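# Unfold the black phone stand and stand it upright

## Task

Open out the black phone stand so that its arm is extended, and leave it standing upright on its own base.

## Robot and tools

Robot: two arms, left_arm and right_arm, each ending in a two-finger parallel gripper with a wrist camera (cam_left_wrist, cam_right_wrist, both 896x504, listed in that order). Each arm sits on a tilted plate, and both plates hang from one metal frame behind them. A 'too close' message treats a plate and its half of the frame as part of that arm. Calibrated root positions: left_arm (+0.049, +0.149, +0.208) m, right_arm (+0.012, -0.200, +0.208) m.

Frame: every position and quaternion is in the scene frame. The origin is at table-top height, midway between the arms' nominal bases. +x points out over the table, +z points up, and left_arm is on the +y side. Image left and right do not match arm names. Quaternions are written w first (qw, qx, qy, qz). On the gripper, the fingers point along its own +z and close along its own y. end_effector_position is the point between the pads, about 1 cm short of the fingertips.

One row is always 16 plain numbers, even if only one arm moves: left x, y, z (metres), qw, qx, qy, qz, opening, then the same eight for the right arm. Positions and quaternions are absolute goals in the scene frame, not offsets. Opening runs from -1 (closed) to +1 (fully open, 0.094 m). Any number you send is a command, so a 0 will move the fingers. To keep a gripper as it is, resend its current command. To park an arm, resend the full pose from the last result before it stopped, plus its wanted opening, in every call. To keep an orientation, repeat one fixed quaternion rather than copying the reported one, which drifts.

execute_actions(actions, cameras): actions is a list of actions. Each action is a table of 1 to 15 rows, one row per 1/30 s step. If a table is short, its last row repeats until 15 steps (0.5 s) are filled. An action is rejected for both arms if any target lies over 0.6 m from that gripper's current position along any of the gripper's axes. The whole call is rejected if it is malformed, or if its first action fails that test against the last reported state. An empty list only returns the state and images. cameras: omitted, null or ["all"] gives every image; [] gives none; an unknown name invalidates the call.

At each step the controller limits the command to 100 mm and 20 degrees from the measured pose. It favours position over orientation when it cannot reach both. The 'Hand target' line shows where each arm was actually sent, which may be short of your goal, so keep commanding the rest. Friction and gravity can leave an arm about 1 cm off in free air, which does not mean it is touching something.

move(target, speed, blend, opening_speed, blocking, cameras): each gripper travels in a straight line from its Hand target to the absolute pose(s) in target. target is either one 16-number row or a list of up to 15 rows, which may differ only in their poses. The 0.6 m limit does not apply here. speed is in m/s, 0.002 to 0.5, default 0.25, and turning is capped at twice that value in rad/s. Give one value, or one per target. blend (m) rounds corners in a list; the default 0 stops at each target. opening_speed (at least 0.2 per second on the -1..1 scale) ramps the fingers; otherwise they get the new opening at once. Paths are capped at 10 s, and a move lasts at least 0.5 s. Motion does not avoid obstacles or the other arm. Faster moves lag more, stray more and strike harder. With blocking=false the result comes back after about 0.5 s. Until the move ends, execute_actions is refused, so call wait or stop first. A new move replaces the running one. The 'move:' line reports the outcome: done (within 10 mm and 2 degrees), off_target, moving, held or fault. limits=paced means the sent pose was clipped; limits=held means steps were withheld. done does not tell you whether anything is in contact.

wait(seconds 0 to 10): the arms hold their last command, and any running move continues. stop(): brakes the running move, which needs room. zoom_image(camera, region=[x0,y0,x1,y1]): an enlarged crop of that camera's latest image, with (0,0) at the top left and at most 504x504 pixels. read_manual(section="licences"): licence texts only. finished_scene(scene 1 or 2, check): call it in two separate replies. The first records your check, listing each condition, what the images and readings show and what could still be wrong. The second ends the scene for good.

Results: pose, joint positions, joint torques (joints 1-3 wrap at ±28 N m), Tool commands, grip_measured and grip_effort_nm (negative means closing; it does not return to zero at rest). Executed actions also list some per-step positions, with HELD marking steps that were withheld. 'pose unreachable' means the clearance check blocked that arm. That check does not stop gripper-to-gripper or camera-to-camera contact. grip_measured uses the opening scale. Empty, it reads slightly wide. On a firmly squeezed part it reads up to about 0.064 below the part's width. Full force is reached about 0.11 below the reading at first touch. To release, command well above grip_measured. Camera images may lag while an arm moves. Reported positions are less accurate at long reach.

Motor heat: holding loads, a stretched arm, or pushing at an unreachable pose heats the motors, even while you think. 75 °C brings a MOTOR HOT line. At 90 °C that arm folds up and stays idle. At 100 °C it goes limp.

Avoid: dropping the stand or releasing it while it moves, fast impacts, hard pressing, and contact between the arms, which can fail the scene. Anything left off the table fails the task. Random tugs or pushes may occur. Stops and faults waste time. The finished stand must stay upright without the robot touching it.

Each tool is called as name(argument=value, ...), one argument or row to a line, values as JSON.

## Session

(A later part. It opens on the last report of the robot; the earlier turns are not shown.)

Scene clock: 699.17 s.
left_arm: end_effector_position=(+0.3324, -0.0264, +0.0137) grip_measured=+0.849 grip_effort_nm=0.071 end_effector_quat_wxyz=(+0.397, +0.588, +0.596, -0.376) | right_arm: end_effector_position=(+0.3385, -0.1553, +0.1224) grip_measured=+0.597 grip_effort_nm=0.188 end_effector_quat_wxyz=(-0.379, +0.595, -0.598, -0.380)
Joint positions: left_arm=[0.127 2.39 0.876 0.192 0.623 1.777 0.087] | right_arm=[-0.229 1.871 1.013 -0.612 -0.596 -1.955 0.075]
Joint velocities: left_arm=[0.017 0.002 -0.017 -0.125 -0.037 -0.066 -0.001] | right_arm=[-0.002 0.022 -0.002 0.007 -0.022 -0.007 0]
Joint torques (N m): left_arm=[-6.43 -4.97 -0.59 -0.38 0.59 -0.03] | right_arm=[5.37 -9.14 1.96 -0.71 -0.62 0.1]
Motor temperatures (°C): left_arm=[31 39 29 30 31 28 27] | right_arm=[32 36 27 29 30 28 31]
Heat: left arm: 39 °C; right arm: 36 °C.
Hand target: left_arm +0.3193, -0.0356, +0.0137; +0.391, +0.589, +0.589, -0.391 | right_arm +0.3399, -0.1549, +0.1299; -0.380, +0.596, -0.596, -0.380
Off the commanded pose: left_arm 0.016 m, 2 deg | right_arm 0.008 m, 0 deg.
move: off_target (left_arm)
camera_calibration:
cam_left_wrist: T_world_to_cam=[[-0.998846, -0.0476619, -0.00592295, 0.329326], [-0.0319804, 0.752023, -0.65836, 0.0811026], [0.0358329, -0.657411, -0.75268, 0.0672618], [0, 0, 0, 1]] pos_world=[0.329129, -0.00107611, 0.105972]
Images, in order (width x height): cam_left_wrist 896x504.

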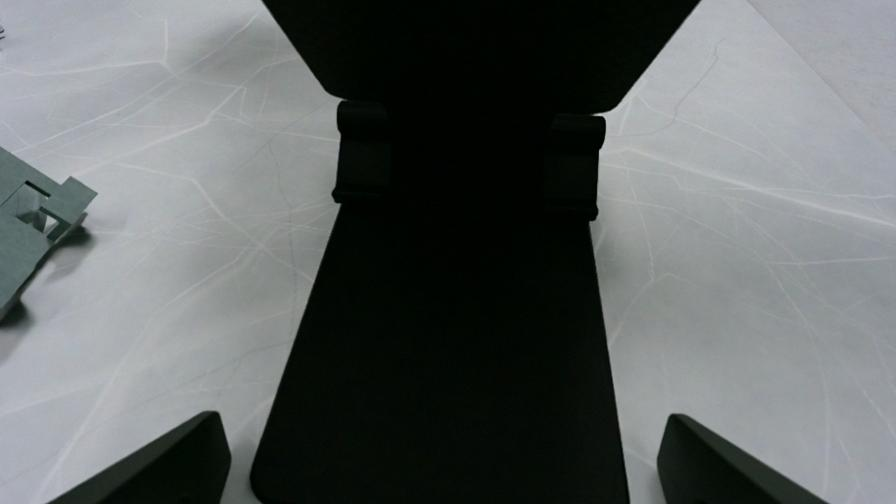

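move(
  target=[0.3195,-0.036,0.0135,0.391,0.589,0.589,-0.391,0.40,0.34,-0.155,0.13,-0.380,0.596,-0.596,-0.380,0.6],
  speed=0.06,
  opening_speed=0.3,
  cameras=["cam_left_wrist"],
)

move(
  target=[
    [0.3195,-0.036,0.0135,0.391,0.589,0.589,-0.391,0.40,0.34,-0.18,0.2,-0.183,0.683,-0.683,-0.183,0.7],
    [0.3195,-0.036,0.0135,0.391,0.589,0.589,-0.391,0.40,0.33,-0.18,0.25,0,0,1,0,0.7],
    [0.3195,-0.036,0.0135,0.391,0.589,0.589,-0.391,0.40,0.33,-0.15,0.24,0,0.707,0.707,0,0.7],
  ],
  speed=0.25,
  opening_speed=0.4,
)

Scene clock: 711.43 s.
left_arm: end_effector_position=(+0.3328, -0.0264, +0.0136) grip_measured=+0.468 grip_effort_nm=-0.994 end_effector_quat_wxyz=(+0.398, +0.588, +0.596, -0.375) | right_arm: end_effector_position=(+0.3384, -0.1553, +0.1225) grip_measured=+0.597 grip_effort_nm=0.188 end_effector_quat_wxyz=(-0.379, +0.595, -0.598, -0.380)
Joint positions: left_arm=[0.127 2.39 0.876 0.194 0.622 1.777 0.069] | right_arm=[-0.229 1.871 1.013 -0.613 -0.596 -1.955 0.075]
Joint velocities: left_arm=[-0.007 -0.002 -0.007 -0.007 -0.051 -0.066 -0.001] | right_arm=[0.017 -0.007 0.002 -0.007 -0.007 -0.037 -0.001]
Joint torques (N m): left_arm=[-6.46 -5.08 -0.64 -0.37 0.61 0] | right_arm=[5.42 -9.07 1.87 -0.71 -0.54 0.12]
Motor temperatures (°C): left_arm=[31 38 29 30 31 28 27] | right_arm=[32 36 27 29 30 28 30]
Heat: left arm: 38 °C; right arm: 36 °C.
Hand target: left_arm +0.3193, -0.0356, +0.0137; +0.391, +0.589, +0.589, -0.391 | right_arm +0.3398, -0.1549, +0.1300; -0.380, +0.596, -0.596, -0.380
Off the commanded pose: left_arm 0.016 m, 2 deg | right_arm 0.008 m, 0 deg.
move: off_target (left_arm)
camera_calibration:
cam_left_wrist: T_world_to_cam=[[-0.998781, -0.0487281, -0.00786129, 0.329774], [-0.0315352, 0.752504, -0.657832, 0.0808203], [0.0379706, -0.656782, -0.753124, 0.0664996], [0, 0, 0, 1]] pos_world=[0.329396, -0.00107263, 0.105841]
Images, in order (width x height): cam_left_wrist 896x504.

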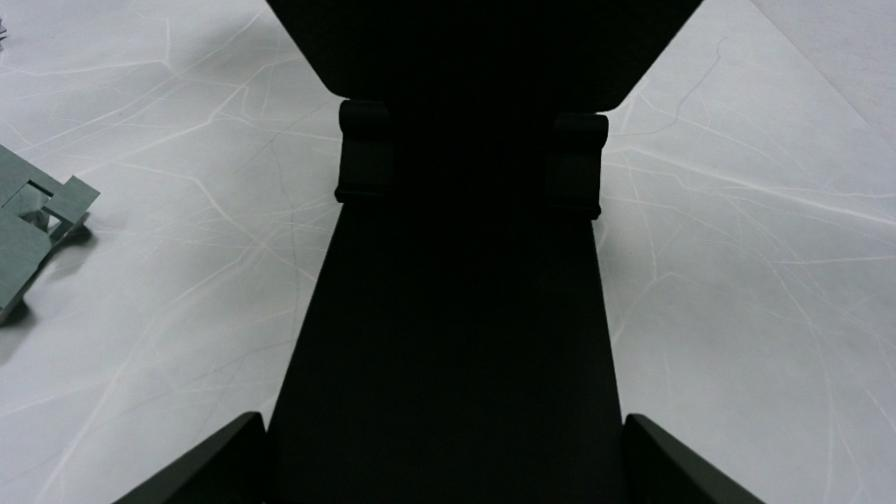

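Scene clock: 720.00 s.
left_arm: end_effector_position=(+0.3328, -0.0264, +0.0136) grip_measured=+0.466 grip_effort_nm=-1.018 end_effector_quat_wxyz=(+0.398, +0.588, +0.596, -0.375) | right_arm: end_effector_position=(+0.3270, -0.1450, +0.2356) grip_measured=+0.697 grip_effort_nm=0.183 end_effector_quat_wxyz=(-0.022, +0.667, +0.744, +0.026)
Joint positions: left_arm=[0.127 2.39 0.876 0.194 0.622 1.777 0.069] | right_arm=[0.639 1.726 1.181 -1.067 0.611 2.091 0.08]
Joint velocities: left_arm=[-0.017 -0.012 -0.002 -0.022 -0.037 0.007 -0.002] | right_arm=[0.002 -0.012 -0.017 -0.007 -0.022 -0.037 0]
Joint torques (N m): left_arm=[-6.43 -5.01 -0.7 -0.36 0.59 -0.01] | right_arm=[4.92 -7.02 3.3 0.21 -0.17 0.1]
Motor temperatures (°C): left_arm=[31 37 29 29 31 28 28] | right_arm=[32 36 27 28 30 28 30]
Heat: left arm: 37 °C; right arm: 36 °C.
Hand target: left_arm +0.3193, -0.0356, +0.0137; +0.391, +0.589, +0.589, -0.391 | right_arm +0.3270, -0.1471, +0.2392; -0.025, +0.676, +0.735, +0.037
Off the commanded pose: left_arm 0.016 m, 2 deg | right_arm 0.007 m, 7 deg.
joint sent to its limit (right arm) — joint 6 (wrist roll), upper limit. The joint targets are off in position and orientation.
move: off_target (left_arm, right_arm)
camera_calibration:
cam_left_wrist: T_world_to_cam=[[-0.998781, -0.0487281, -0.00786129, 0.329774], [-0.0315352, 0.752504, -0.657832, 0.0808203], [0.0379706, -0.656782, -0.753124, 0.0664996], [0, 0, 0, 1]] pos_world=[0.329396, -0.00107263, 0.105841]
cam_right_wrist: T_world_to_cam=[[-0.992948, -0.118429, -0.00538203, 0.308564], [-0.10687, 0.874536, 0.473039, 0.0874613], [-0.0513149, 0.470279, -0.881025, 0.382695], [0, 0, 0, 1]] pos_world=[0.335373, -0.219918, 0.297452]

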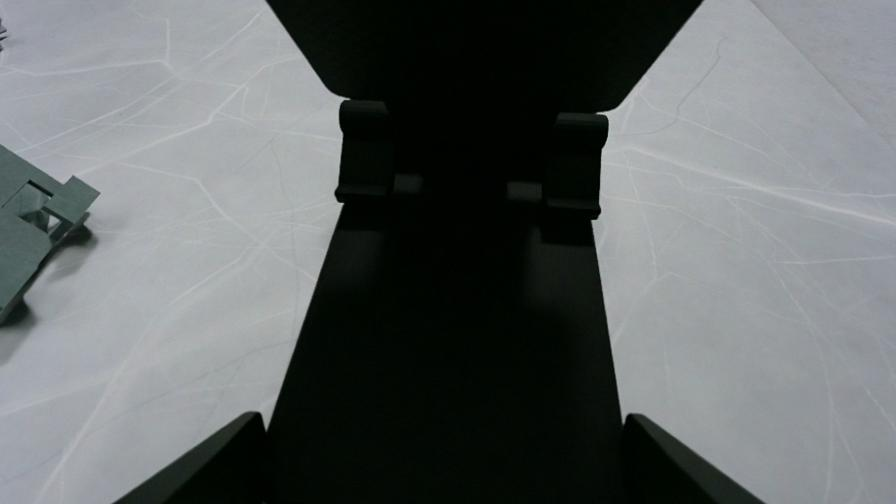

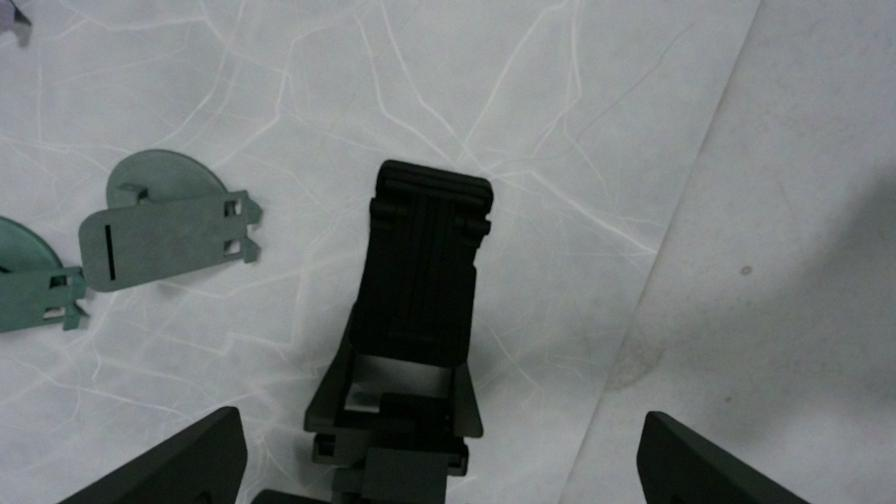

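move(
  target=[0.3195,-0.036,0.0135,0.391,0.589,0.589,-0.391,0.40,0.338,-0.12,0.2,-0.1228,0.6964,0.6964,0.1228,0.7],
  speed=0.15,
  cameras=["cam_right_wrist"],
)

Scene clock: 730.27 s.
left_arm: end_effector_position=(+0.3328, -0.0264, +0.0136) grip_measured=+0.466 grip_effort_nm=-1.013 end_effector_quat_wxyz=(+0.398, +0.588, +0.596, -0.375) | right_arm: end_effector_position=(+0.3391, -0.1183, +0.1976) grip_measured=+0.697 grip_effort_nm=0.183 end_effector_quat_wxyz=(-0.120, +0.696, +0.699, +0.113)
Joint positions: left_arm=[0.127 2.39 0.876 0.194 0.622 1.777 0.069] | right_arm=[0.479 1.707 1.059 -0.748 0.364 1.951 0.08]
Joint velocities: left_arm=[0.012 -0.007 -0.017 -0.022 0.022 -0.022 0] | right_arm=[-0.012 -0.022 -0.002 0.051 -0.007 -0.037 0.001]
Joint torques (N m): left_arm=[-6.6 -4.96 -0.65 -0.39 0.62 -0.02] | right_arm=[4.63 -7.45 2.96 0.39 -0.39 -0.16]
Motor temperatures (°C): left_arm=[31 37 29 29 31 28 28] | right_arm=[32 37 27 28 30 28 30]
Heat: left arm: 37 °C; right arm: 37 °C.
Hand target: left_arm +0.3193, -0.0356, +0.0137; +0.391, +0.589, +0.589, -0.391 | right_arm +0.3394, -0.1203, +0.2007; -0.122, +0.696, +0.697, +0.123
Off the commanded pose: left_arm 0.016 m, 2 deg | right_arm 0.003 m, 1 deg.
move: off_target (left_arm)
camera_calibration:
cam_right_wrist: T_world_to_cam=[[-0.999804, -0.016844, 0.0104219, 0.334716], [-0.00513032, 0.72842, 0.685111, -0.0102447], [-0.0191315, 0.684923, -0.728364, 0.321588], [0, 0, 0, 1]] pos_world=[0.340751, -0.207162, 0.237763]
Images, in order (width x height): cam_right_wrist 896x504.

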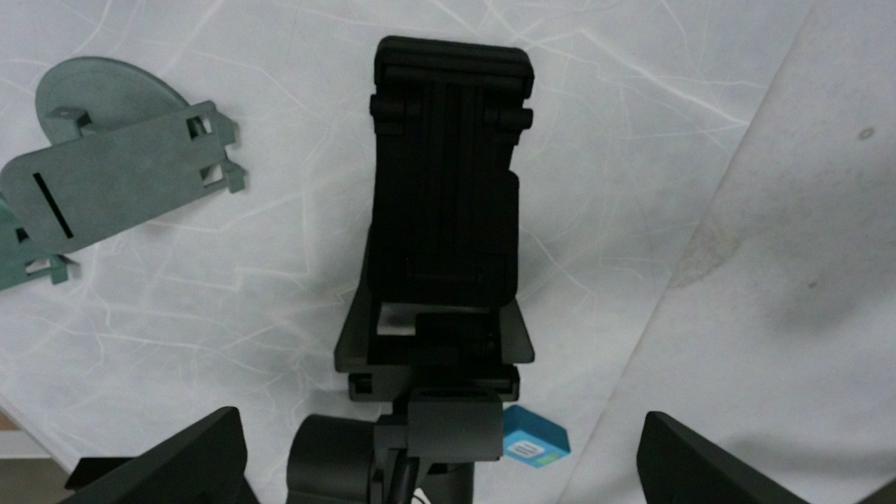

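move(
  target=[
    [0.3195,-0.036,0.0135,0.391,0.589,0.589,-0.391,0.40,0.337,-0.084,0.13,-0.1228,0.6964,0.6964,0.1228,0.7],
    [0.3195,-0.036,0.0135,0.391,0.589,0.589,-0.391,0.40,0.337,-0.073,0.092,-0.1228,0.6964,0.6964,0.1228,0.7],
  ],
  speed=[0.12,0.06],
)

Scene clock: 737.30 s.
left_arm: end_effector_position=(+0.3328, -0.0264, +0.0136) grip_measured=+0.466 grip_effort_nm=-1.018 end_effector_quat_wxyz=(+0.398, +0.588, +0.596, -0.375) | right_arm: end_effector_position=(+0.3491, -0.0772, +0.1013) grip_measured=+0.697 grip_effort_nm=0.183 end_effector_quat_wxyz=(-0.111, +0.704, +0.689, +0.132)
Joint positions: left_arm=[0.127 2.39 0.876 0.194 0.622 1.777 0.069] | right_arm=[0.374 1.985 0.962 -0.285 0.341 1.843 0.08]
Joint velocities: left_arm=[-0.002 -0.017 -0.022 -0.007 -0.022 0.051 0.001] | right_arm=[-0.002 0.002 -0.007 -0.051 -0.007 0.007 0.001]
Joint torques (N m): left_arm=[-6.53 -5.03 -0.7 -0.42 0.59 -0.01] | right_arm=[5.39 -4.34 2.15 0.43 -0.37 -0.21]
Motor temperatures (°C): left_arm=[31 37 29 29 31 28 29] | right_arm=[32 37 27 28 30 28 30]
Heat: left arm: 37 °C; right arm: 37 °C.
Hand target: left_arm +0.3193, -0.0356, +0.0137; +0.391, +0.589, +0.589, -0.391 | right_arm +0.3390, -0.0731, +0.0921; -0.122, +0.696, +0.696, +0.123
Off the commanded pose: left_arm 0.016 m, 2 deg | right_arm 0.016 m, 2 deg.
move: off_target (left_arm, right_arm)
camera_calibration:
cam_left_wrist: T_world_to_cam=[[-0.998781, -0.0487281, -0.00786129, 0.329774], [-0.0315352, 0.752504, -0.657832, 0.0808203], [0.0379706, -0.656782, -0.753124, 0.0664996], [0, 0, 0, 1]] pos_world=[0.329396, -0.00107263, 0.105841]
cam_right_wrist: T_world_to_cam=[[-0.999566, 0.0151532, -0.0252816, 0.352404], [-0.00671683, 0.718058, 0.695951, 0.0244209], [0.0286996, 0.695819, -0.717644, 0.20655], [0, 0, 0, 1]] pos_world=[0.346487, -0.166597, 0.140143]

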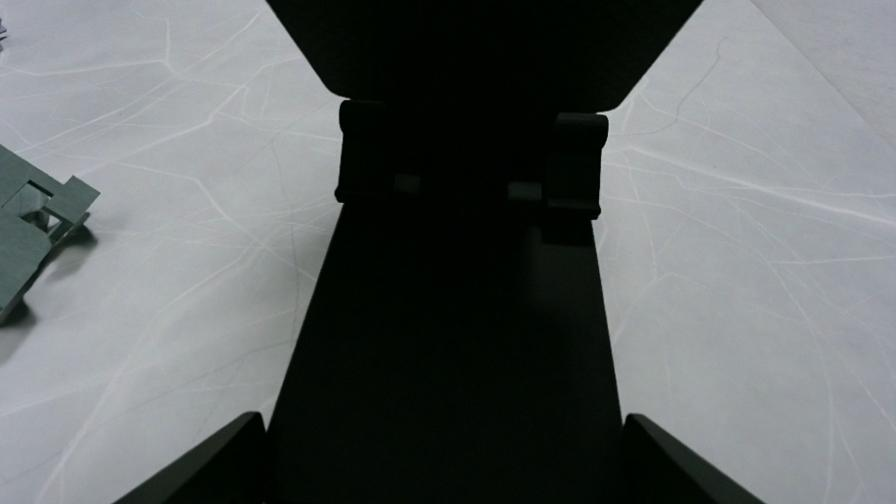

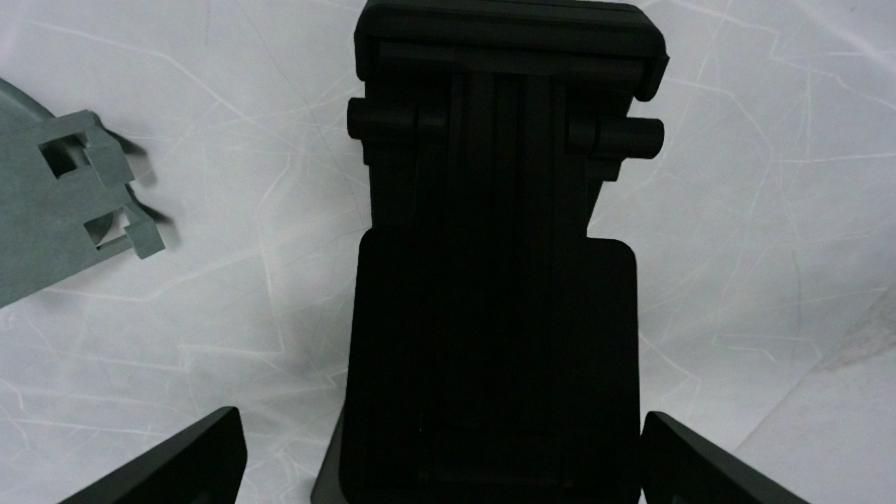

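move(
  target=[0.3195,-0.036,0.0135,0.391,0.589,0.589,-0.391,0.40,0.325,-0.072,0.088,-0.1228,0.6964,0.6964,0.1228,0.7],
  speed=0.06,
  cameras=["cam_right_wrist"],
)

Scene clock: 740.63 s.
left_arm: end_effector_position=(+0.3328, -0.0264, +0.0136) grip_measured=+0.466 grip_effort_nm=-1.018 end_effector_quat_wxyz=(+0.398, +0.588, +0.596, -0.375) | right_arm: end_effector_position=(+0.3337, -0.0763, +0.0941) grip_measured=+0.697 grip_effort_nm=0.183 end_effector_quat_wxyz=(-0.113, +0.702, +0.692, +0.128)
Joint positions: left_arm=[0.127 2.39 0.876 0.194 0.622 1.777 0.069] | right_arm=[0.374 1.985 0.904 -0.238 0.341 1.842 0.08]
Joint velocities: left_arm=[0.007 -0.012 0.002 -0.081 0.007 0.051 0] | right_arm=[-0.002 -0.007 -0.002 -0.007 0.007 -0.007 0]
Joint torques (N m): left_arm=[-6.53 -5.01 -0.68 -0.39 0.61 -0.02] | right_arm=[5.65 -4.82 2.03 0.42 -0.35 -0.07]
Motor temperatures (°C): left_arm=[31 37 29 29 31 28 29] | right_arm=[32 36 27 28 30 28 30]
Heat: left arm: 37 °C; right arm: 36 °C.
Hand target: left_arm +0.3193, -0.0356, +0.0137; +0.391, +0.589, +0.589, -0.391 | right_arm +0.3250, -0.0717, +0.0881; -0.123, +0.697, +0.696, +0.123
Off the commanded pose: left_arm 0.016 m, 2 deg | right_arm 0.012 m, 2 deg.
move: off_target (left_arm, right_arm)
camera_calibration:
cam_right_wrist: T_world_to_cam=[[-0.999823, 0.00789496, -0.0170859, 0.33561], [-0.00618125, 0.719693, 0.694265, 0.0288224], [0.0177778, 0.694247, -0.719517, 0.204929], [0, 0, 0, 1]] pos_world=[0.332086, -0.165664, 0.133173]
Images, in order (width x height): cam_right_wrist 896x504.

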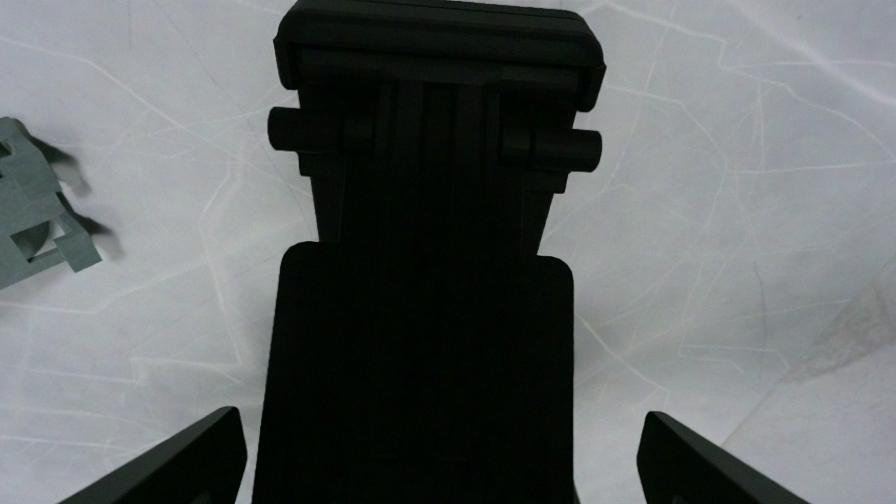

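move(
  target=[0.3195,-0.036,0.0135,0.391,0.589,0.589,-0.391,0.40,0.338,-0.072,0.088,-0.1228,0.6964,0.6964,0.1228,0.7],
  speed=0.06,
  cameras=[],
)

Scene clock: 743.60 s.
left_arm: end_effector_position=(+0.3332, -0.0263, +0.0135) grip_measured=+0.466 grip_effort_nm=-1.013 end_effector_quat_wxyz=(+0.398, +0.588, +0.596, -0.374) | right_arm: end_effector_position=(+0.3462, -0.0752, +0.0961) grip_measured=+0.697 grip_effort_nm=0.188 end_effector_quat_wxyz=(-0.110, +0.705, +0.687, +0.137)
Joint positions: left_arm=[0.127 2.39 0.876 0.196 0.622 1.777 0.069] | right_arm=[0.369 1.993 0.938 -0.241 0.337 1.838 0.08]
Joint velocities: left_arm=[0.022 -0.012 0.012 0.037 0.022 -0.007 0] | right_arm=[-0.017 0.017 0.012 -0.007 0.022 0.037 -0.001]
Joint torques (N m): left_arm=[-6.52 -5.03 -0.65 -0.4 0.6 -0.02] | right_arm=[5.37 -4.27 3.74 0.07 -0.34 -0.16]
Motor temperatures (°C): left_arm=[31 37 29 29 31 28 29] | right_arm=[32 36 27 28 30 28 30]
Heat: left arm: 37 °C; right arm: 36 °C.
Hand target: left_arm +0.3193, -0.0355, +0.0137; +0.391, +0.589, +0.589, -0.391 | right_arm +0.3380, -0.0724, +0.0884; -0.123, +0.697, +0.696, +0.123
Off the commanded pose: left_arm 0.017 m, 2 deg | right_arm 0.012 m, 3 deg.
move: off_target (left_arm, right_arm)
No camera images: "cameras" was empty.

Now .346; go down a bit (.328).

move(
  target=[0.3195,-0.036,0.0135,0.391,0.589,0.589,-0.391,0.40,0.3305,-0.072,0.087,-0.1228,0.6964,0.6964,0.1228,0.7],
  speed=0.03,
  cameras=["cam_right_wrist"],
)

Scene clock: 745.83 s.
left_arm: end_effector_position=(+0.3332, -0.0263, +0.0135) grip_measured=+0.466 grip_effort_nm=-1.018 end_effector_quat_wxyz=(+0.398, +0.588, +0.596, -0.374) | right_arm: end_effector_position=(+0.3415, -0.0755, +0.0946) grip_measured=+0.697 grip_effort_nm=0.173 end_effector_quat_wxyz=(-0.112, +0.703, +0.689, +0.133)
Joint positions: left_arm=[0.127 2.39 0.876 0.196 0.622 1.777 0.069] | right_arm=[0.369 1.993 0.927 -0.241 0.337 1.838 0.08]
Joint velocities: left_arm=[-0.007 -0.007 -0.002 -0.037 -0.007 -0.007 -0.001] | right_arm=[-0.012 -0.002 -0.007 -0.022 0.007 0.022 0]
Joint torques (N m): left_arm=[-6.54 -5.05 -0.65 -0.42 0.61 -0.01] | right_arm=[5.53 -4.94 2 0.3 -0.32 -0.1]
Motor temperatures (°C): left_arm=[31 37 29 29 31 28 29] | right_arm=[32 36 27 28 30 28 30]
Heat: left arm: 37 °C; right arm: 36 °C.
Hand target: left_arm +0.3193, -0.0356, +0.0137; +0.391, +0.589, +0.589, -0.391 | right_arm +0.3306, -0.0719, +0.0873; -0.123, +0.697, +0.696, +0.123
Off the commanded pose: left_arm 0.017 m, 2 deg | right_arm 0.014 m, 2 deg.
move: off_target (left_arm, right_arm)
camera_calibration:
cam_right_wrist: T_world_to_cam=[[-0.999588, 0.0149588, -0.0244983, 0.344579], [-0.00639237, 0.716034, 0.698036, 0.0273455], [0.0279834, 0.697905, -0.715644, 0.200962], [0, 0, 0, 1]] pos_world=[0.338988, -0.164987, 0.133171]
Images, in order (width x height): cam_right_wrist 896x504.

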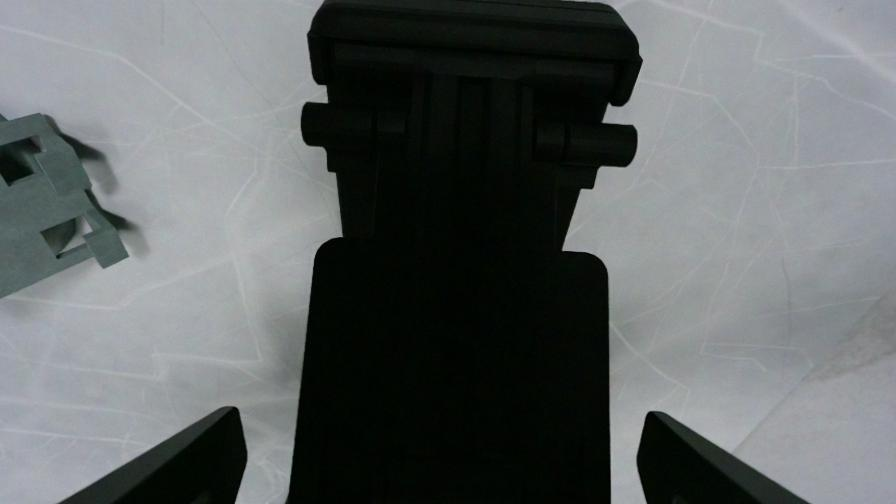

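move(
  target=[0.3195,-0.036,0.0135,0.391,0.589,0.589,-0.391,0.40,0.3305,-0.072,0.087,-0.1228,0.6964,0.6964,0.1228,0.22],
  speed=0.03,
  opening_speed=0.3,
)

Scene clock: 750.83 s.
left_arm: end_effector_position=(+0.3335, -0.0263, +0.0135) grip_measured=+0.466 grip_effort_nm=-1.013 end_effector_quat_wxyz=(+0.399, +0.588, +0.596, -0.374) | right_arm: end_effector_position=(+0.3402, -0.0752, +0.0943) grip_measured=+0.298 grip_effort_nm=-0.979 end_effector_quat_wxyz=(-0.113, +0.703, +0.690, +0.133)
Joint positions: left_arm=[0.127 2.39 0.876 0.197 0.622 1.777 0.069] | right_arm=[0.369 1.993 0.925 -0.241 0.335 1.838 0.061]
Joint velocities: left_arm=[-0.007 -0.037 -0.017 -0.022 -0.051 -0.051 0] | right_arm=[-0.002 -0.002 0.002 0.037 -0.051 0.007 0]
Joint torques (N m): left_arm=[-6.64 -5 -0.59 -0.44 0.61 -0.02] | right_arm=[5.34 -4.96 2.36 0.29 -0.3 -0.09]
Motor temperatures (°C): left_arm=[31 37 29 29 31 28 29] | right_arm=[32 36 27 28 30 28 30]
Heat: left arm: 37 °C; right arm: 36 °C.
Hand target: left_arm +0.3194, -0.0355, +0.0137; +0.391, +0.589, +0.589, -0.391 | right_arm +0.3305, -0.0720, +0.0872; -0.123, +0.697, +0.696, +0.123
Off the commanded pose: left_arm 0.017 m, 2 deg | right_arm 0.013 m, 2 deg.
move: off_target (left_arm, right_arm)
camera_calibration:
cam_left_wrist: T_world_to_cam=[[-0.998682, -0.0502372, -0.0104769, 0.330382], [-0.0309716, 0.752815, -0.657503, 0.0805307], [0.0409183, -0.656312, -0.753379, 0.0654724], [0, 0, 0, 1]] pos_world=[0.329762, -0.001057, 0.105736]
cam_right_wrist: T_world_to_cam=[[-0.999671, 0.0131268, -0.0220534, 0.342933], [-0.00602692, 0.715194, 0.6989, 0.0270973], [0.0249468, 0.698803, -0.714879, 0.201673], [0, 0, 0, 1]] pos_world=[0.337952, -0.164811, 0.132797]

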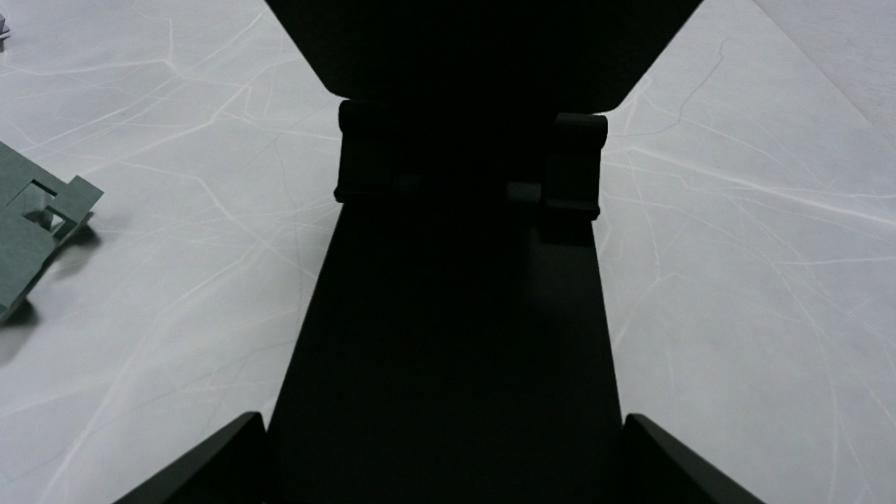

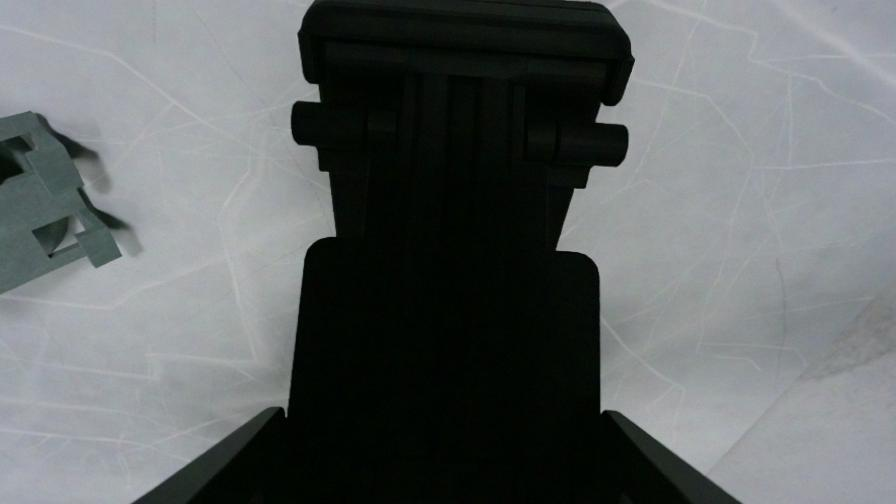

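move(
  target=[
    [0.3195,-0.036,0.0105,0.391,0.589,0.589,-0.391,0.40,0.3305,-0.082,0.094,-0.135,0.694,0.694,0.135,0.22],
    [0.3195,-0.036,0.0105,0.391,0.589,0.589,-0.391,0.40,0.3305,-0.094,0.098,-0.153,0.690,0.690,0.153,0.22],
  ],
  speed=0.04,
)

Scene clock: 758.60 s.
left_arm: end_effector_position=(+0.3289, -0.0304, +0.0158) grip_measured=+0.466 grip_effort_nm=-1.018 end_effector_quat_wxyz=(+0.403, +0.582, +0.591, -0.386) | right_arm: end_effector_position=(+0.3347, -0.0833, +0.0954) grip_measured=+0.296 grip_effort_nm=-0.979 end_effector_quat_wxyz=(-0.155, +0.692, +0.686, +0.161)
Joint positions: left_arm=[0.127 2.403 0.876 0.194 0.649 1.779 0.069] | right_arm=[0.299 1.937 0.88 -0.23 0.213 1.762 0.061]
Joint velocities: left_arm=[-0.022 -0.022 0.007 -0.007 0.037 0.007 0.001] | right_arm=[0.017 -0.002 -0.002 -0.007 -0.051 0.007 0.001]
Joint torques (N m): left_arm=[-6.16 -5.01 0.1 -0.4 0.38 0.02] | right_arm=[4.55 -9.21 1.54 -0.05 -0.17 -0.21]
Motor temperatures (°C): left_arm=[31 37 29 29 31 28 29] | right_arm=[32 36 27 28 29 28 30]
Heat: left arm: 37 °C; right arm: 36 °C.
Hand target: left_arm +0.3192, -0.0358, +0.0107; +0.391, +0.589, +0.589, -0.391 | right_arm +0.3304, -0.0936, +0.0978; -0.152, +0.690, +0.691, +0.153
Off the commanded pose: left_arm 0.012 m, 2 deg | right_arm 0.012 m, 1 deg.
move: off_target (left_arm, right_arm)
camera_calibration:
cam_left_wrist: T_world_to_cam=[[-0.998949, -0.0458216, 0.000613471, 0.325671], [-0.0340749, 0.733776, -0.678536, 0.08574], [0.0306414, -0.677844, -0.734567, 0.0671778], [0, 0, 0, 1]] pos_world=[0.326192, -0.00245515, 0.107325]
cam_right_wrist: T_world_to_cam=[[-0.999982, 0.000607395, -0.0060133, 0.33501], [-0.00422625, 0.640977, 0.767549, 0.0187851], [0.00432059, 0.76756, -0.640962, 0.213798], [0, 0, 0, 1]] pos_world=[0.334159, -0.176347, 0.124632]

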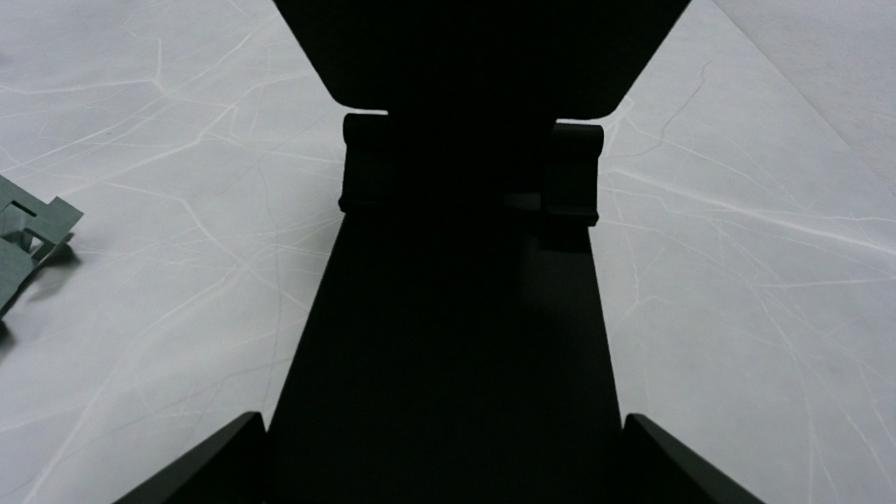

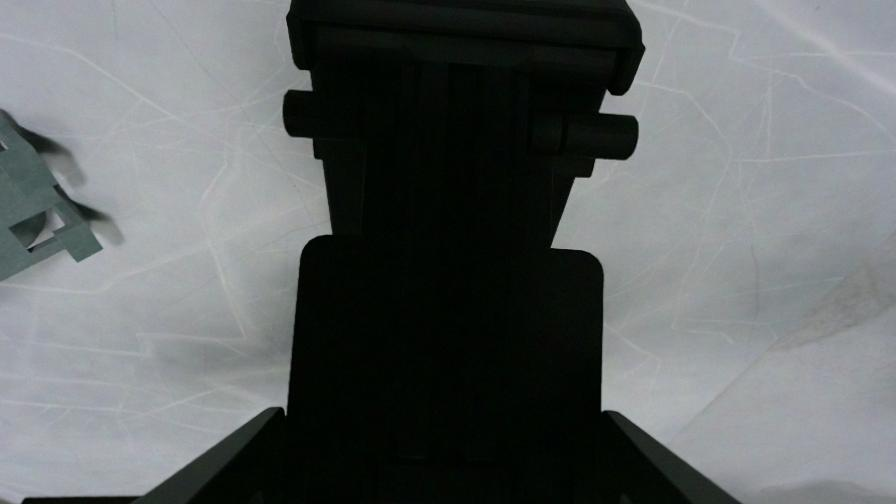

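move(
  target=[
    [0.3235,-0.030,0.0085,0.391,0.589,0.589,-0.391,0.40,0.3305,-0.106,0.105,-0.165,0.687,0.687,0.165,0.22],
    [0.3235,-0.028,0.0085,0.391,0.589,0.589,-0.391,0.40,0.3305,-0.118,0.105,-0.175,0.685,0.685,0.175,0.22],
  ],
  speed=0.04,
)

Scene clock: 761.80 s.
left_arm: end_effector_position=(+0.3264, -0.0342, +0.0266) grip_measured=+0.465 grip_effort_nm=-1.013 end_effector_quat_wxyz=(+0.418, +0.572, +0.575, -0.409) | right_arm: end_effector_position=(+0.3331, -0.0987, +0.1011) grip_measured=+0.294 grip_effort_nm=-0.979 end_effector_quat_wxyz=(-0.189, +0.685, +0.677, +0.193)
Joint positions: left_arm=[0.127 2.403 0.886 0.149 0.708 1.801 0.069] | right_arm=[0.215 1.861 0.846 -0.248 0.093 1.683 0.061]
Joint velocities: left_arm=[0.002 -0.017 -0.002 0.022 -0.022 0.037 -0.001] | right_arm=[0.017 0.007 -0.007 -0.037 -0.051 -0.081 0.001]
Joint torques (N m): left_arm=[-3.97 -6.16 0.9 -0.53 -0.2 0.11] | right_arm=[3.85 -10.26 1.89 -0.42 0.05 -0.27]
Motor temperatures (°C): left_arm=[31 37 29 29 31 28 29] | right_arm=[32 37 27 28 29 28 31]
Heat: left arm: 37 °C; right arm: 37 °C.
Hand target: left_arm +0.3232, -0.0274, +0.0093; +0.391, +0.589, +0.589, -0.392 | right_arm +0.3300, -0.1173, +0.1042; -0.174, +0.685, +0.685, +0.175
Off the commanded pose: left_arm 0.019 m, 4 deg | right_arm 0.020 m, 3 deg.
move: off_target (left_arm, right_arm)
camera_calibration:
cam_left_wrist: T_world_to_cam=[[-0.999465, -0.031869, 0.00737753, 0.32342], [-0.0273291, 0.689547, -0.723725, 0.0933053], [0.0179772, -0.723539, -0.690049, 0.0739158], [0, 0, 0, 1]] pos_world=[0.324468, -0.000550311, 0.116147]
cam_right_wrist: T_world_to_cam=[[-0.999994, 0.00216341, -0.0027933, 0.333279], [-0.00108472, 0.564432, 0.825479, 0.00976121], [0.00336247, 0.825477, -0.564426, 0.227594], [0, 0, 0, 1]] pos_world=[0.332522, -0.194104, 0.121333]

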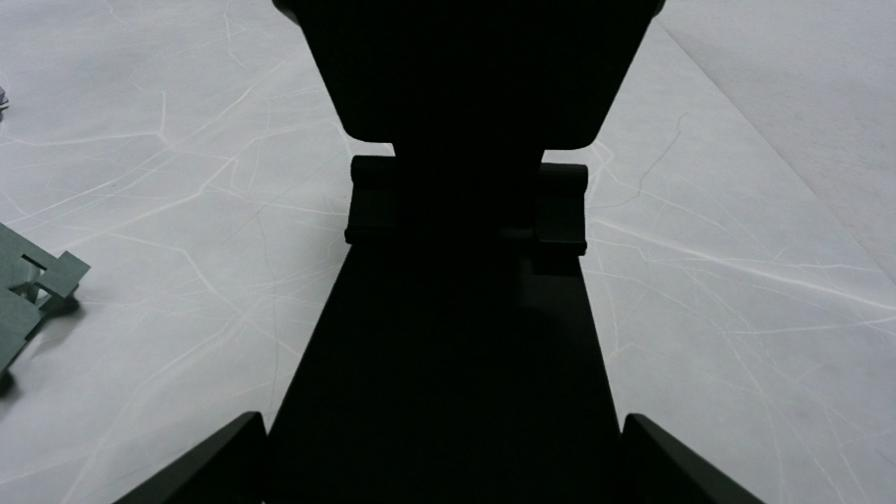

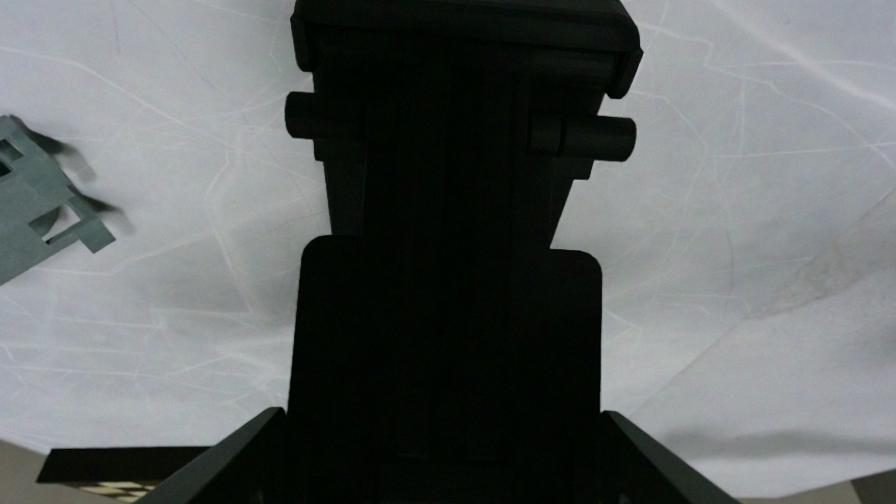

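move(
  target=[
    [0.3235,-0.030,-0.012,0.391,0.589,0.589,-0.391,0.40,0.3305,-0.118,0.102,-0.175,0.685,0.685,0.175,0.22],
  ],
  speed=0.04,
)

Scene clock: 766.13 s.
left_arm: end_effector_position=(+0.3272, -0.0413, +0.0204) grip_measured=+0.465 grip_effort_nm=-1.013 end_effector_quat_wxyz=(+0.425, +0.568, +0.564, -0.422) | right_arm: end_effector_position=(+0.3333, -0.1019, +0.0988) grip_measured=+0.293 grip_effort_nm=-0.979 end_effector_quat_wxyz=(-0.189, +0.688, +0.675, +0.191)
Joint positions: left_arm=[0.131 2.458 0.941 0.119 0.74 1.827 0.069] | right_arm=[0.204 1.861 0.846 -0.248 0.093 1.68 0.061]
Joint velocities: left_arm=[-0.017 -0.012 -0.002 0.007 0.051 -0.007 0] | right_arm=[-0.012 -0.002 -0.017 -0.022 -0.007 0.037 0]
Joint torques (N m): left_arm=[-2.04 -5.07 1.16 -0.39 -0.54 0.23] | right_arm=[4.29 -9.65 1.94 -0.31 0 -0.32]
Motor temperatures (°C): left_arm=[31 37 29 29 31 28 29] | right_arm=[32 38 27 28 29 28 31]
Heat: left arm: 37 °C; right arm: 38 °C.
Hand target: left_arm +0.3227, -0.0285, -0.0095; +0.390, +0.589, +0.588, -0.393 | right_arm +0.3303, -0.1173, +0.1014; -0.175, +0.685, +0.685, +0.175
Off the commanded pose: left_arm 0.035 m, 6 deg | right_arm 0.017 m, 3 deg.
move: off_target (left_arm, right_arm)
camera_calibration:
cam_left_wrist: T_world_to_cam=[[-0.99978, -0.0192412, 0.00833808, 0.324701], [-0.01901, 0.663746, -0.747717, 0.0904183], [0.00885263, -0.747711, -0.663965, 0.0660192], [0, 0, 0, 1]] pos_world=[0.325764, -0.00440383, 0.108734]
cam_right_wrist: T_world_to_cam=[[-0.999962, 0.00849337, 0.0018553, 0.333669], [0.00634401, 0.566977, 0.823709, 0.0114306], [0.00594416, 0.82369, -0.567009, 0.228142], [0, 0, 0, 1]] pos_world=[0.332228, -0.197233, 0.119324]

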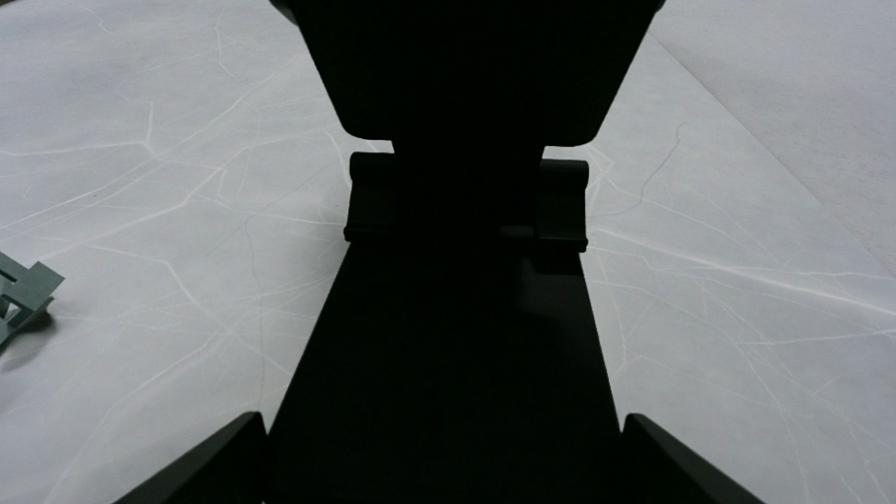

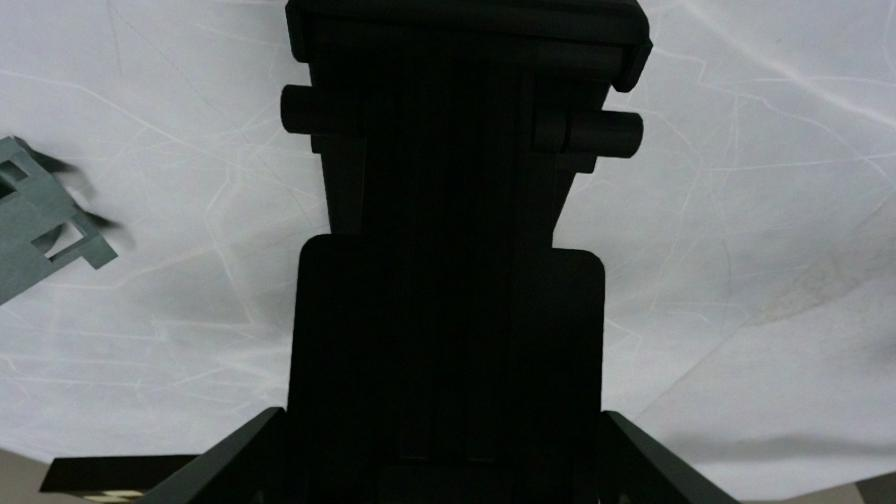

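move(
  target=[
    [0.3235,-0.030,-0.026,0.391,0.589,0.589,-0.391,0.40,0.3305,-0.125,0.102,-0.185,0.683,0.683,0.185,0.22],
  ],
  speed=0.04,
)

Scene clock: 768.83 s.
left_arm: end_effector_position=(+0.3287, -0.0404, +0.0189) grip_measured=+0.465 grip_effort_nm=-1.013 end_effector_quat_wxyz=(+0.440, +0.571, +0.549, -0.423) | right_arm: end_effector_position=(+0.3341, -0.1189, +0.0997) grip_measured=+0.223 grip_effort_nm=-0.095 end_effector_quat_wxyz=(-0.187, +0.685, +0.678, +0.191)
Joint positions: left_arm=[0.146 2.477 0.972 0.08 0.77 1.888 0.069] | right_arm=[0.16 1.82 0.843 -0.282 0.082 1.628 0.057]
Joint velocities: left_arm=[0.007 0.017 -0.002 0.051 -0.081 0.051 0] | right_arm=[0.017 0.002 -0.002 0.066 0.037 -0.066 -0.001]
Joint torques (N m): left_arm=[-1.47 -3.55 1.77 -0.2 -0.81 -0.21] | right_arm=[4.7 -8.13 1.73 -0.1 -0.23 -0.13]
Motor temperatures (°C): left_arm=[30 37 29 29 31 28 29] | right_arm=[32 38 27 28 29 28 31]
Heat: left arm: 37 °C; right arm: 38 °C.
Hand target: left_arm +0.3220, -0.0270, -0.0211; +0.390, +0.589, +0.588, -0.394 | right_arm +0.3302, -0.1249, +0.1018; -0.184, +0.683, +0.682, +0.185
Off the commanded pose: left_arm 0.046 m, 8 deg | right_arm 0.007 m, 1 deg.
move: off_target (left_arm)
camera_calibration:
cam_left_wrist: T_world_to_cam=[[-0.999722, -0.00914243, -0.0217471, 0.327163], [0.0108053, 0.642009, -0.766621, 0.0784159], [0.0209706, -0.766643, -0.641731, 0.0604972], [0, 0, 0, 1]] pos_world=[0.324956, -0.000972892, 0.106053]
cam_right_wrist: T_world_to_cam=[[-0.999991, 0.000660412, -0.00419694, 0.334358], [-0.00307506, 0.569131, 0.822241, 0.0239363], [0.00293163, 0.822246, -0.569124, 0.24367], [0, 0, 0, 1]] pos_world=[0.333715, -0.214201, 0.1204]

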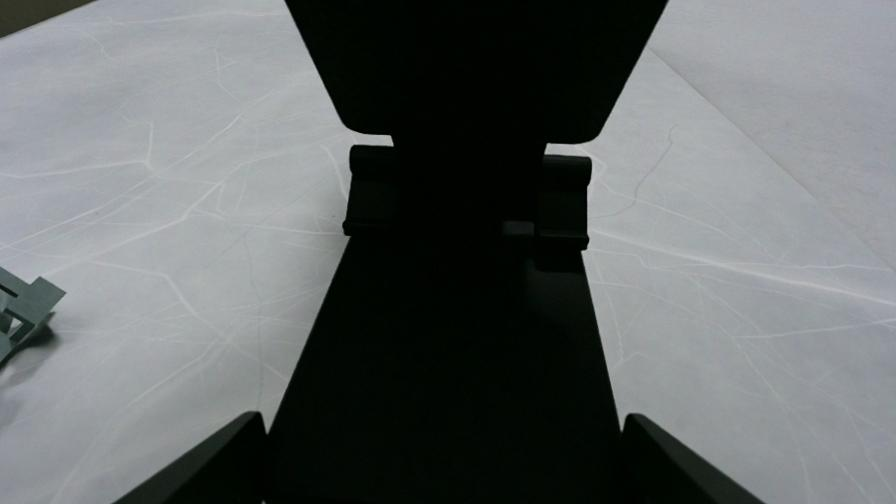

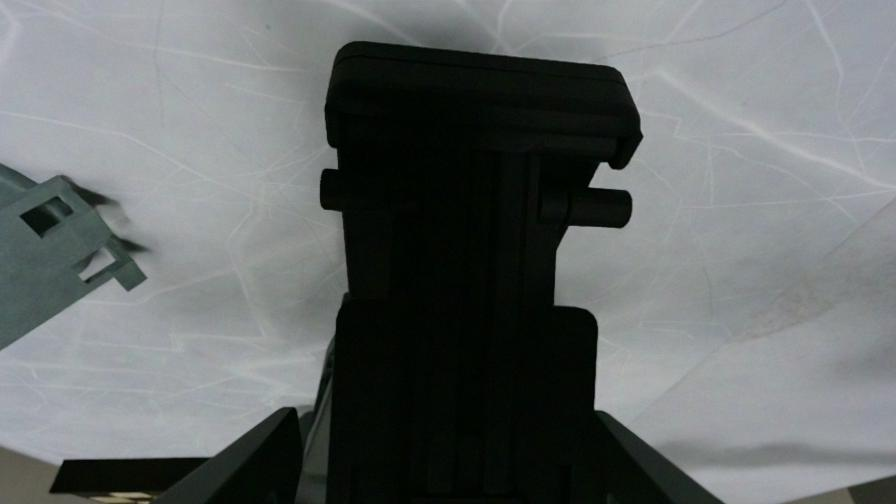

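move(
  target=[
    [0.3235,-0.030,-0.012,0.391,0.589,0.589,-0.391,0.40,0.3305,-0.122,0.103,-0.185,0.683,0.683,0.185,0.65],
    [0.3235,-0.030,0.0,0.391,0.589,0.589,-0.391,0.40,0.3305,-0.145,0.16,-0.185,0.683,0.683,0.185,0.65],
  ],
  speed=[0.03,0.12],
)

Scene clock: 776.03 s.
left_arm: end_effector_position=(+0.3242, -0.0360, +0.0171) grip_measured=+0.465 grip_effort_nm=-1.018 end_effector_quat_wxyz=(+0.426, +0.577, +0.563, -0.411) | right_arm: end_effector_position=(+0.3281, -0.1432, +0.1532) grip_measured=+0.647 grip_effort_nm=0.188 end_effector_quat_wxyz=(-0.190, +0.682, +0.681, +0.185)
Joint positions: left_arm=[0.146 2.452 0.926 0.124 0.728 1.86 0.069] | right_arm=[0.205 1.621 0.873 -0.53 0.098 1.669 0.077]
Joint velocities: left_arm=[-0.007 -0.002 -0.017 0.022 0.037 0.022 0] | right_arm=[-0.002 -0.017 -0.017 0.007 0.051 0.022 0]
Joint torques (N m): left_arm=[-4.83 -7.31 -0.34 -0.34 -0.43 -0.46] | right_arm=[5.81 -7.06 3.63 -0.1 -0.21 0.05]
Motor temperatures (°C): left_arm=[30 37 29 29 31 28 29] | right_arm=[32 39 27 28 29 28 30]
Heat: left arm: 37 °C; right arm: 39 °C.
Hand target: left_arm +0.3240, -0.0287, +0.0010; +0.392, +0.588, +0.589, -0.392 | right_arm +0.3293, -0.1448, +0.1602; -0.186, +0.683, +0.682, +0.185
Off the commanded pose: left_arm 0.018 m, 6 deg | right_arm 0.007 m, 1 deg.
move: off_target (left_arm)
camera_calibration:
cam_left_wrist: T_world_to_cam=[[-0.999774, -0.0172472, -0.0124661, 0.322256], [-0.00247234, 0.675963, -0.736932, 0.0792928], [0.0211367, -0.736734, -0.675852, 0.0643929], [0, 0, 0, 1]] pos_world=[0.321018, -0.000600559, 0.105971]
cam_right_wrist: T_world_to_cam=[[-0.999917, -0.0105987, 0.00733668, 0.325112], [-0.0000475658, 0.572193, 0.820119, -0.00651239], [-0.0128902, 0.820051, -0.572146, 0.299425], [0, 0, 0, 1]] pos_world=[0.328944, -0.238372, 0.174271]

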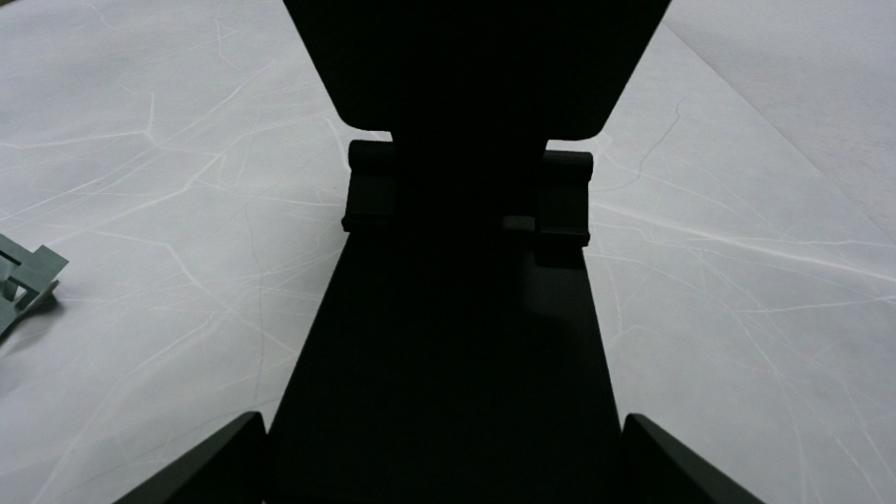

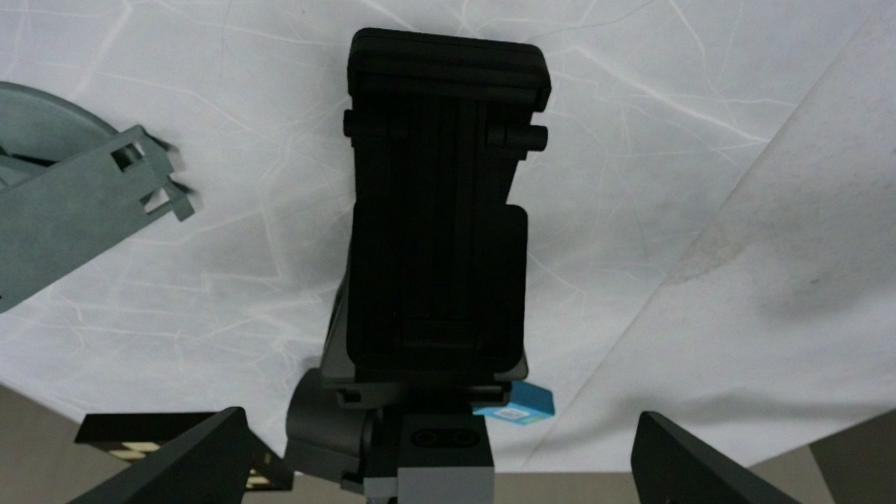

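move(
  target=[
    [0.3235,-0.030,-0.01,0.391,0.589,0.589,-0.391,0.40,0.332,-0.112,0.12,-0.1228,0.6964,0.6964,0.1228,0.65],
    [0.3235,-0.030,-0.02,0.391,0.589,0.589,-0.391,0.40,0.332,-0.095,0.086,-0.1228,0.6964,0.6964,0.1228,0.65],
  ],
  speed=[0.1,0.05],
  cameras=["cam_right_wrist"],
)

Scene clock: 788.43 s.
left_arm: end_effector_position=(+0.3285, -0.0364, +0.0170) grip_measured=+0.465 grip_effort_nm=-1.013 end_effector_quat_wxyz=(+0.430, +0.579, +0.556, -0.413) | right_arm: end_effector_position=(+0.3318, -0.0948, +0.0928) grip_measured=+0.647 grip_effort_nm=0.183 end_effector_quat_wxyz=(-0.127, +0.697, +0.693, +0.130)
Joint positions: left_arm=[0.147 2.458 0.955 0.092 0.738 1.88 0.069] | right_arm=[0.312 1.934 0.883 -0.263 0.298 1.778 0.077]
Joint velocities: left_arm=[0.002 0.037 -0.002 -0.037 -0.037 -0.022 0] | right_arm=[0.012 0.002 -0.017 0.037 -0.007 0.051 0]
Joint torques (N m): left_arm=[-2.4 -3.32 1.89 -0.17 -0.48 -0.25] | right_arm=[4.83 -4.3 3.45 0.32 -0.13 -0.13]
Motor temperatures (°C): left_arm=[30 39 29 29 31 28 29] | right_arm=[32 37 27 28 29 28 30]
Heat: left arm: 39 °C; right arm: 37 °C.
Hand target: left_arm +0.3227, -0.0278, -0.0165; +0.391, +0.589, +0.588, -0.392 | right_arm +0.3329, -0.0945, +0.0855; -0.124, +0.696, +0.696, +0.123
Off the commanded pose: left_arm 0.038 m, 7 deg | right_arm 0.007 m, 1 deg.
move: off_target (left_arm)
camera_calibration:
cam_right_wrist: T_world_to_cam=[[-0.99999, -0.00430498, -0.00132713, 0.331244], [-0.00397167, 0.703468, 0.710716, 0.0392392], [-0.00212602, 0.710714, -0.703478, 0.22348], [0, 0, 0, 1]] pos_world=[0.331871, -0.185008, 0.129765]
Images, in order (width x height): cam_right_wrist 896x504.

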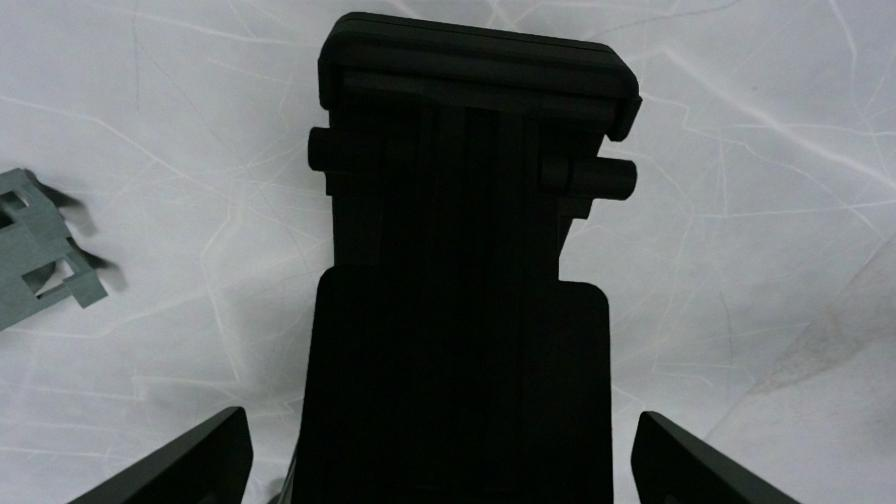

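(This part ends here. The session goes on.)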